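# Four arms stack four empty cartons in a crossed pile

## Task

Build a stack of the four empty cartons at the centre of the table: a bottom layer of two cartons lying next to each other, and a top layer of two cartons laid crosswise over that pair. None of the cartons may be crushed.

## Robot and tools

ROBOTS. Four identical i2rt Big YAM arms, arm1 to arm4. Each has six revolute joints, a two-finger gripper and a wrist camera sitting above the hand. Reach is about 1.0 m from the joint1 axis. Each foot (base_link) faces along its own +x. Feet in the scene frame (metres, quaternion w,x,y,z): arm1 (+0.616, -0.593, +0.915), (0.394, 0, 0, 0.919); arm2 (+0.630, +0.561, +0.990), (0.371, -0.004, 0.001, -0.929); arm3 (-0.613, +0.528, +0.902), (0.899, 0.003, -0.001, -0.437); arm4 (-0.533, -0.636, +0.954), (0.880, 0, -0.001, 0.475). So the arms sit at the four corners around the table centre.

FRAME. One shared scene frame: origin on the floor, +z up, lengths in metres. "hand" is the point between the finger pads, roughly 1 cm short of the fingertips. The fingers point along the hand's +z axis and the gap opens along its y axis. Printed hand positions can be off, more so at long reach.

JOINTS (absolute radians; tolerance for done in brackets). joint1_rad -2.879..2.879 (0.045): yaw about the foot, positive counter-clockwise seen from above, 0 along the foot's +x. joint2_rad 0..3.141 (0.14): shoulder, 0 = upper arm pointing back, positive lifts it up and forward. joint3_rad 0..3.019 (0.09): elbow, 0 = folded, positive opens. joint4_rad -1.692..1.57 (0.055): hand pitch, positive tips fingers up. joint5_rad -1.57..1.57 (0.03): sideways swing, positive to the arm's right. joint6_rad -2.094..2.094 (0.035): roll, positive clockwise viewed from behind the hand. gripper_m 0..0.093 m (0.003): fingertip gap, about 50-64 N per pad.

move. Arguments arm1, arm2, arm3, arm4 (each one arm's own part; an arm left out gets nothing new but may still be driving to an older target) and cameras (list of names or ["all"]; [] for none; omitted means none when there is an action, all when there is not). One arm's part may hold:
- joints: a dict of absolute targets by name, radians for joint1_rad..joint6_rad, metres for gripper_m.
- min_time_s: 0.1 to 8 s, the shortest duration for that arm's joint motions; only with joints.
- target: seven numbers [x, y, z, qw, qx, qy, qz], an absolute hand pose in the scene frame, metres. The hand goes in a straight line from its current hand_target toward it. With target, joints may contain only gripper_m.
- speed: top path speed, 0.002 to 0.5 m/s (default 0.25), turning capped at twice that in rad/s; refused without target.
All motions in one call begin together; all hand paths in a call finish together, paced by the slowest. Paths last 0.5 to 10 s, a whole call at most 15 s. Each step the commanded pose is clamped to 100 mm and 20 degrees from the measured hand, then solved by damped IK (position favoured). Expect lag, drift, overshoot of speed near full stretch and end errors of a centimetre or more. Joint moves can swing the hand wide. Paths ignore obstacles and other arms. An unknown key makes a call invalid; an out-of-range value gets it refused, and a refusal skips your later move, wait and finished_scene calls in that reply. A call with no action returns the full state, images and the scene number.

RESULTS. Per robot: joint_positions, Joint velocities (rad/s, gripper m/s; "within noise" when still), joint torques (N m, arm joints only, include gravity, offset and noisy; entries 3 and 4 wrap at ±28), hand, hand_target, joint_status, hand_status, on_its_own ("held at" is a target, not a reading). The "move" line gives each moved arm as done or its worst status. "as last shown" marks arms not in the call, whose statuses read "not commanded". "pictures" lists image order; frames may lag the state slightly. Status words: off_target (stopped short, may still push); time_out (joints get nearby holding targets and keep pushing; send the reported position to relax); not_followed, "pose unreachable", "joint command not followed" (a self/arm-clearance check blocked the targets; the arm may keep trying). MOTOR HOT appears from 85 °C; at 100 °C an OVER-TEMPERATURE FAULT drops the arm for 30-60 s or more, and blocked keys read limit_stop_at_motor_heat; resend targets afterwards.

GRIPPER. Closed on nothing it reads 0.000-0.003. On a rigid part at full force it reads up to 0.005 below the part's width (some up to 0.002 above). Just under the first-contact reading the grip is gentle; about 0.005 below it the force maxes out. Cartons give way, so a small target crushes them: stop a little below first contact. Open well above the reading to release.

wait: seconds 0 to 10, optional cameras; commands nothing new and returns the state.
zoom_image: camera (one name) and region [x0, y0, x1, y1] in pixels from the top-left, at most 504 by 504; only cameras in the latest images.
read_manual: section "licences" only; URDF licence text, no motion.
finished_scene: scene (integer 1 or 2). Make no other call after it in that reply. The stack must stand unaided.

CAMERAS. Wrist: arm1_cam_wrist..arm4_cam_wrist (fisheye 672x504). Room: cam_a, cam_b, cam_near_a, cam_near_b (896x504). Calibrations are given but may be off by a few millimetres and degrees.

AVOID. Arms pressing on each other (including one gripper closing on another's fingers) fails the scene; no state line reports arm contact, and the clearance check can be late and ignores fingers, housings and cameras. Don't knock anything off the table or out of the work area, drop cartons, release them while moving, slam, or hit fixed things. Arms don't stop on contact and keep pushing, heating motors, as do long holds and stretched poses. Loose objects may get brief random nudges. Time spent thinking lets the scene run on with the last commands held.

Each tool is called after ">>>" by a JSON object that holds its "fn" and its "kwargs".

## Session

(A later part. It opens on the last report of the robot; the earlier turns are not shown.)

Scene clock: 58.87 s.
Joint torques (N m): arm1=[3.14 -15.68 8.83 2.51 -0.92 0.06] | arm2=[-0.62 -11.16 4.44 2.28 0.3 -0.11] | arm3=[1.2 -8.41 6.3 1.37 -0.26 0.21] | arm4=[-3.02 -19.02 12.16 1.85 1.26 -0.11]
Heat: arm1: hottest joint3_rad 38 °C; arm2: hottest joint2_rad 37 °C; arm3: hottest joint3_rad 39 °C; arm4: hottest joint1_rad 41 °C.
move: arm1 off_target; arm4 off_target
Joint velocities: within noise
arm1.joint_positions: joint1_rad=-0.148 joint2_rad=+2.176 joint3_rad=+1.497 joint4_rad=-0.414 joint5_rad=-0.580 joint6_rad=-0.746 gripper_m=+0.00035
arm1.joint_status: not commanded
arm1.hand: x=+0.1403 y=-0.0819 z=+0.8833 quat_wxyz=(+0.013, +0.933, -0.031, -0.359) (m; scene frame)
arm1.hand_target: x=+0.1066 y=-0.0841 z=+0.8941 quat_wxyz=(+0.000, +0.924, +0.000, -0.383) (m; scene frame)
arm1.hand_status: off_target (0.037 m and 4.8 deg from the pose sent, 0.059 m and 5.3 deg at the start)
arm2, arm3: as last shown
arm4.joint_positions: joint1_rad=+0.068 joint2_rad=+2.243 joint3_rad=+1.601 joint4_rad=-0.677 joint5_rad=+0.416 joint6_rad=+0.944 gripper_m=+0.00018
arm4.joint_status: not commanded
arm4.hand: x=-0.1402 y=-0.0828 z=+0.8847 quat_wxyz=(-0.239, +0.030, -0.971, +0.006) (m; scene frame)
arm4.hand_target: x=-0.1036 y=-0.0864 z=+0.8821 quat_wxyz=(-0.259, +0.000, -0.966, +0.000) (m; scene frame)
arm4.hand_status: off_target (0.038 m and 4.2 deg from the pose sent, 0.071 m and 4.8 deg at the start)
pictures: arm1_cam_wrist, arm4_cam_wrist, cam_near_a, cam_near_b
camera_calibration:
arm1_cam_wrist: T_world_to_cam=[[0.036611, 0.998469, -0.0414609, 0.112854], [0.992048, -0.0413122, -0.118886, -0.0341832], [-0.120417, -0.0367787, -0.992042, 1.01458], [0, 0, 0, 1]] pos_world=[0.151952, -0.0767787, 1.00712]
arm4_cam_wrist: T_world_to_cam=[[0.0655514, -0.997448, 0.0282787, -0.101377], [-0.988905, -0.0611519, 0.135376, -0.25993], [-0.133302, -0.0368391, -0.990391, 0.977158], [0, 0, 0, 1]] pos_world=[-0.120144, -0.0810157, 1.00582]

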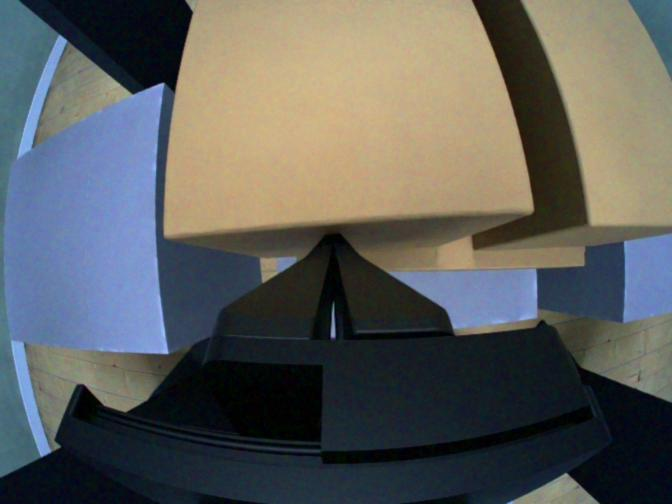

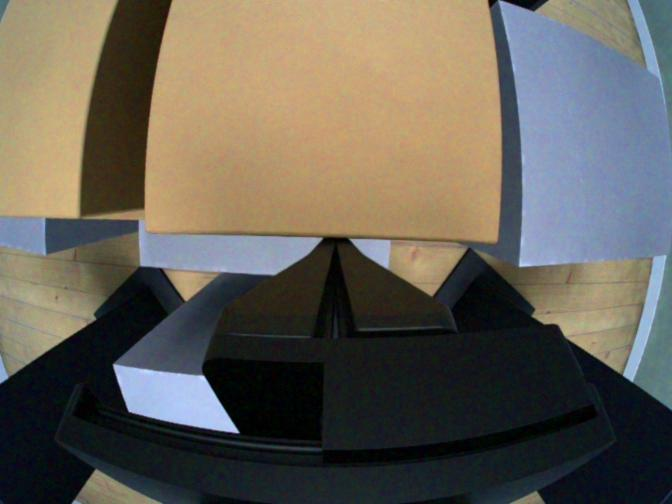

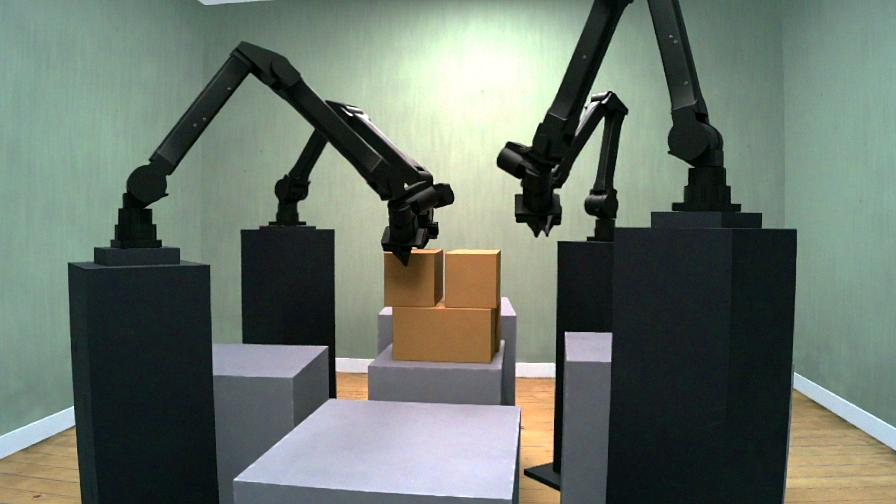

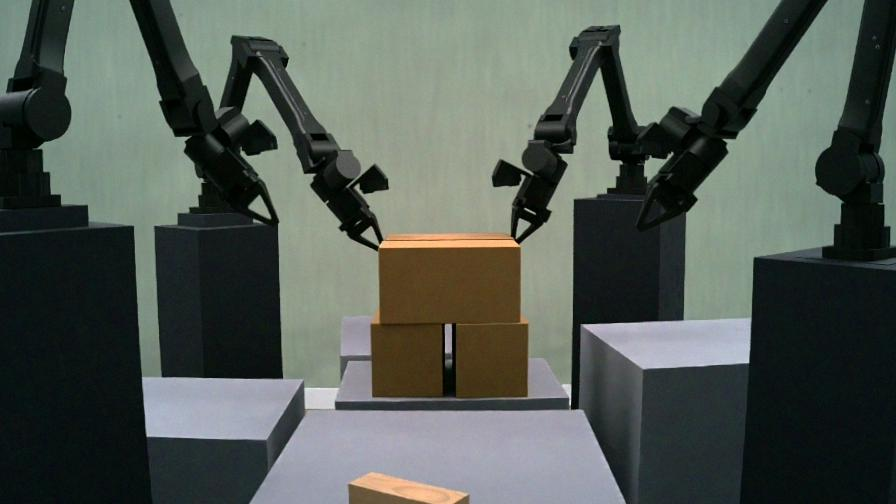

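>>> {"fn": "move", "kwargs": {"arm1": {"target":[0.127,-0.083,0.875,0,0.9239,0,-0.3827],"speed":0.06}, "arm4": {"target":[-0.126,-0.085,0.868,0.2588,0,0.9659,0],"speed":0.06}}}

>>> {"fn": "move", "kwargs": {"arm1": {"target":[0.24,-0.1,0.895,0,0.9239,0,-0.3827],"speed":0.1}, "arm4": {"target":[-0.24,-0.1,0.895,0.2588,0,0.9659,0],"speed":0.1}, "cameras": ["arm1_cam_wrist","arm4_cam_wrist","cam_near_a","cam_near_b"]}}

>>> {"fn": "zoom_image", "kwargs": {"camera": "cam_near_b", "region": [340, 200, 560, 420]}}

>>> {"fn": "zoom_image", "kwargs": {"camera": "cam_near_a", "region": [360, 220, 520, 380]}}

Scene clock: 60.97 s.
Joint torques (N m): arm1=[1.38 -15.38 6.24 2.22 -0.84 0.02] | arm2=[-0.09 -11.05 4.45 2.14 0.25 -0.09] | arm3=[1.2 -8.35 6.28 1.37 -0.26 0.21] | arm4=[-1.55 -19.55 8.34 1.74 1.22 -0.08]
Heat: arm1: hottest joint3_rad 38 °C; arm2: hottest joint2_rad 37 °C; arm3: hottest joint3_rad 39 °C; arm4: hottest joint1_rad 41 °C.
move: arm1 off_target; arm4 off_target
Joint velocities: within noise
arm1.joint_positions: joint1_rad=-0.155 joint2_rad=+2.180 joint3_rad=+1.488 joint4_rad=-0.369 joint5_rad=-0.596 joint6_rad=-0.771 gripper_m=+0.00035
arm1.joint_status: not commanded
arm1.hand: x=+0.1403 y=-0.0770 z=+0.8827 quat_wxyz=(+0.000, +0.928, -0.016, -0.373) (m; scene frame)
arm1.hand_target: x=+0.1275 y=-0.0834 z=+0.8752 quat_wxyz=(+0.000, +0.924, +0.000, -0.382) (m; scene frame)
arm1.hand_status: off_target (0.017 m and 2.2 deg from the pose sent, 0.016 m and 4.8 deg at the start)
arm2, arm3: as last shown
arm4.joint_positions: joint1_rad=+0.078 joint2_rad=+2.247 joint3_rad=+1.601 joint4_rad=-0.642 joint5_rad=+0.425 joint6_rad=+0.974 gripper_m=+0.00018
arm4.joint_status: not commanded
arm4.hand: x=-0.1413 y=-0.0734 z=+0.8850 quat_wxyz=(-0.250, +0.016, -0.968, -0.009) (m; scene frame)
arm4.hand_target: x=-0.1267 y=-0.0857 z=+0.8685 quat_wxyz=(-0.259, +0.000, -0.966, +0.000) (m; scene frame)
arm4.hand_status: off_target (0.026 m and 2.3 deg from the pose sent, 0.022 m and 4.2 deg at the start)
pictures: none

Scene clock: 62.93 s.
Joint torques (N m): arm1=[-1.14 -16.91 4.82 0.4 -0.49 0.03] | arm2=[-0.56 -11.4 4.4 2.17 0.32 -0.13] | arm3=[1.14 -8.41 6.3 1.37 -0.26 0.2] | arm4=[0.79 -20.13 6.76 0.25 0.57 -0.06]
Heat: arm1: hottest joint3_rad 38 °C; arm2: hottest joint2_rad 37 °C; arm3: hottest joint3_rad 39 °C; arm4: hottest joint1_rad 41 °C.
move: arm1 off_target; arm4 done
Joint velocities: within noise
arm1.joint_positions: joint1_rad=-0.274 joint2_rad=+2.061 joint3_rad=+1.261 joint4_rad=-0.350 joint5_rad=-0.676 joint6_rad=-0.935 gripper_m=+0.00035
arm1.joint_status: not commanded
arm1.hand: x=+0.2336 y=-0.1028 z=+0.8820 quat_wxyz=(+0.006, +0.925, +0.000, -0.380) (m; scene frame)
arm1.hand_target: x=+0.2397 y=-0.1000 z=+0.8946 quat_wxyz=(+0.000, +0.924, +0.000, -0.383) (m; scene frame)
arm1.hand_status: off_target (0.015 m and 0.8 deg from the pose sent, 0.103 m and 2.2 deg at the start)
arm2, arm3: as last shown
arm4.joint_positions: joint1_rad=+0.203 joint2_rad=+2.121 joint3_rad=+1.398 joint4_rad=-0.628 joint5_rad=+0.483 joint6_rad=+1.145 gripper_m=+0.00018
arm4.joint_status: not commanded
arm4.hand: x=-0.2310 y=-0.0953 z=+0.8973 quat_wxyz=(-0.261, -0.003, -0.965, -0.006) (m; scene frame)
arm4.hand_target: x=-0.2397 y=-0.0999 z=+0.8951 quat_wxyz=(-0.259, +0.000, -0.966, +0.000) (m; scene frame)
arm4.hand_status: done (0.010 m and 0.8 deg from the pose sent, 0.103 m and 2.4 deg at the start)
pictures: arm1_cam_wrist, arm4_cam_wrist, cam_near_a, cam_near_b
camera_calibration:
arm1_cam_wrist: T_world_to_cam=[[-0.0171898, 0.999837, -0.00561049, 0.11128], [0.98636, 0.0160388, -0.163818, -0.0808828], [-0.163701, -0.00834995, -0.986475, 1.03182], [0, 0, 0, 1]] pos_world=[0.250603, -0.101349, 1.00524]
arm4_cam_wrist: T_world_to_cam=[[0.00830585, -0.99991, -0.0105386, -0.0869145], [-0.995972, -0.0092132, 0.0891932, -0.307416], [-0.0892822, 0.00975536, -0.995959, 0.99671], [0, 0, 0, 1]] pos_world=[-0.216467, -0.0994622, 1.01919]

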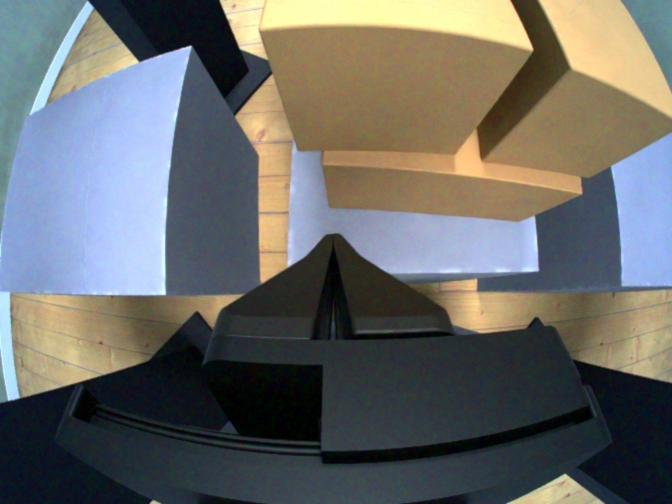

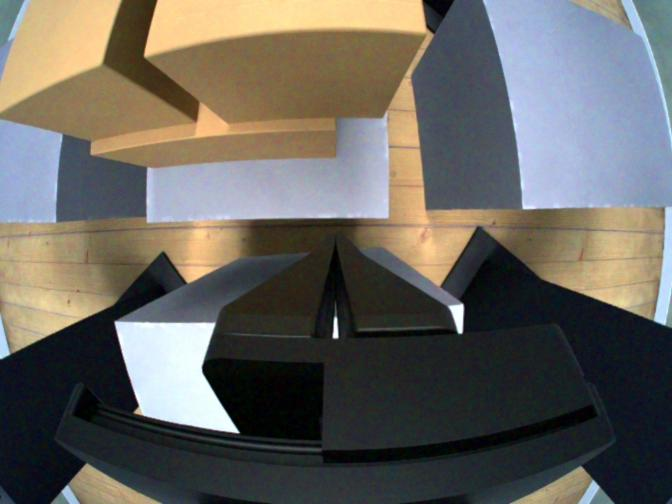

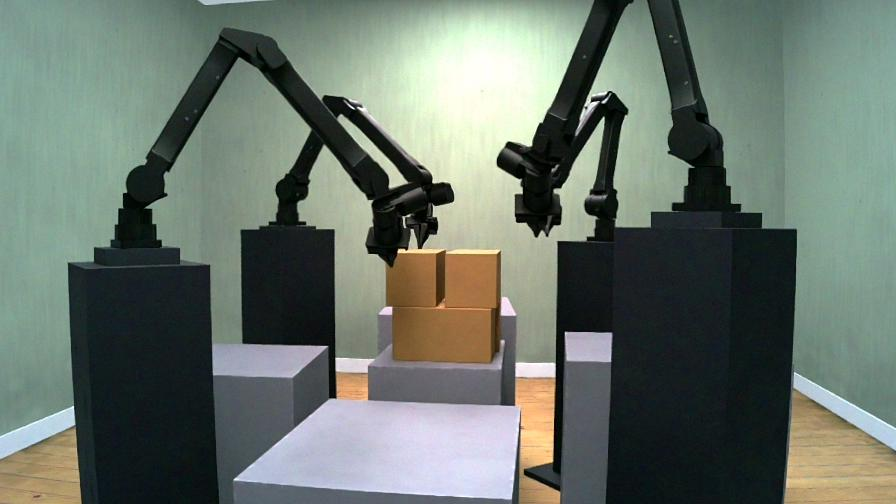

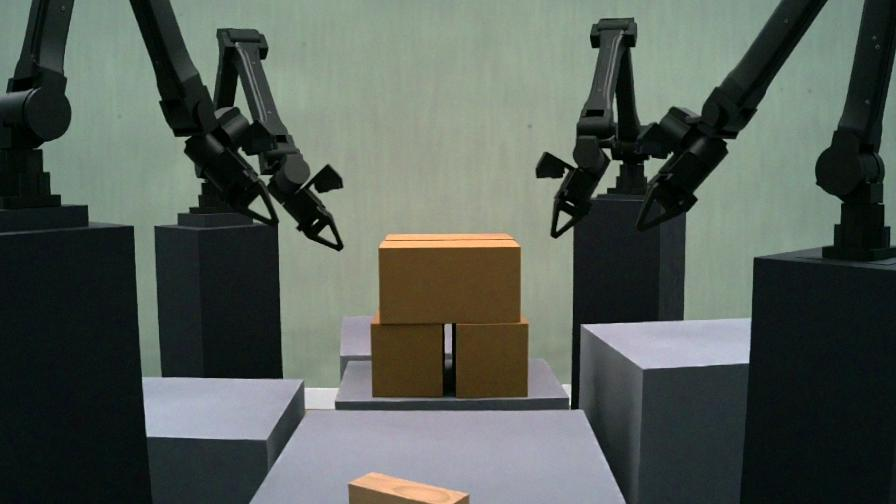

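Scaled by 2.291 from the camera's 896x504 image, which has a finer 1280x720 frame.

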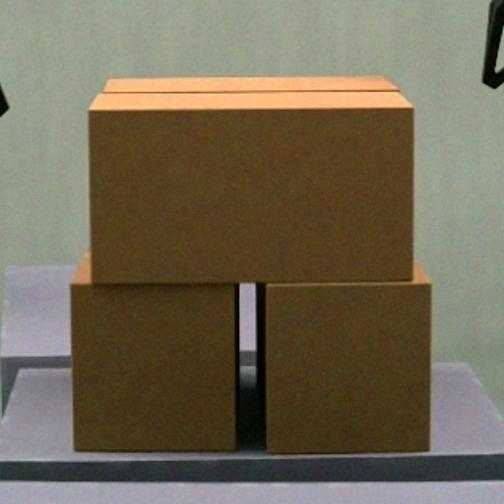

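Scaled by 3.150 from the camera's 896x504 image, which has a finer 1280x720 frame.

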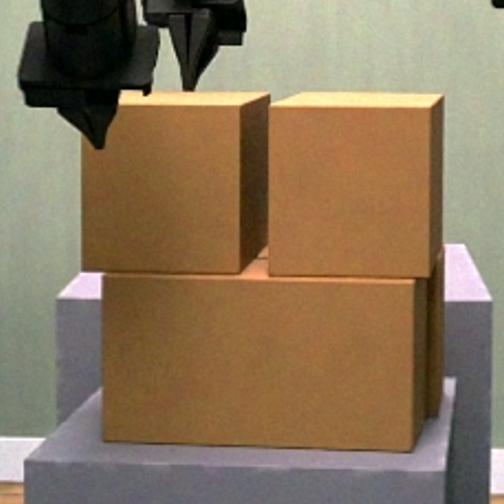

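>>> {"fn": "finished_scene", "kwargs": {"scene": 2}}

The scene is finished: the task was done.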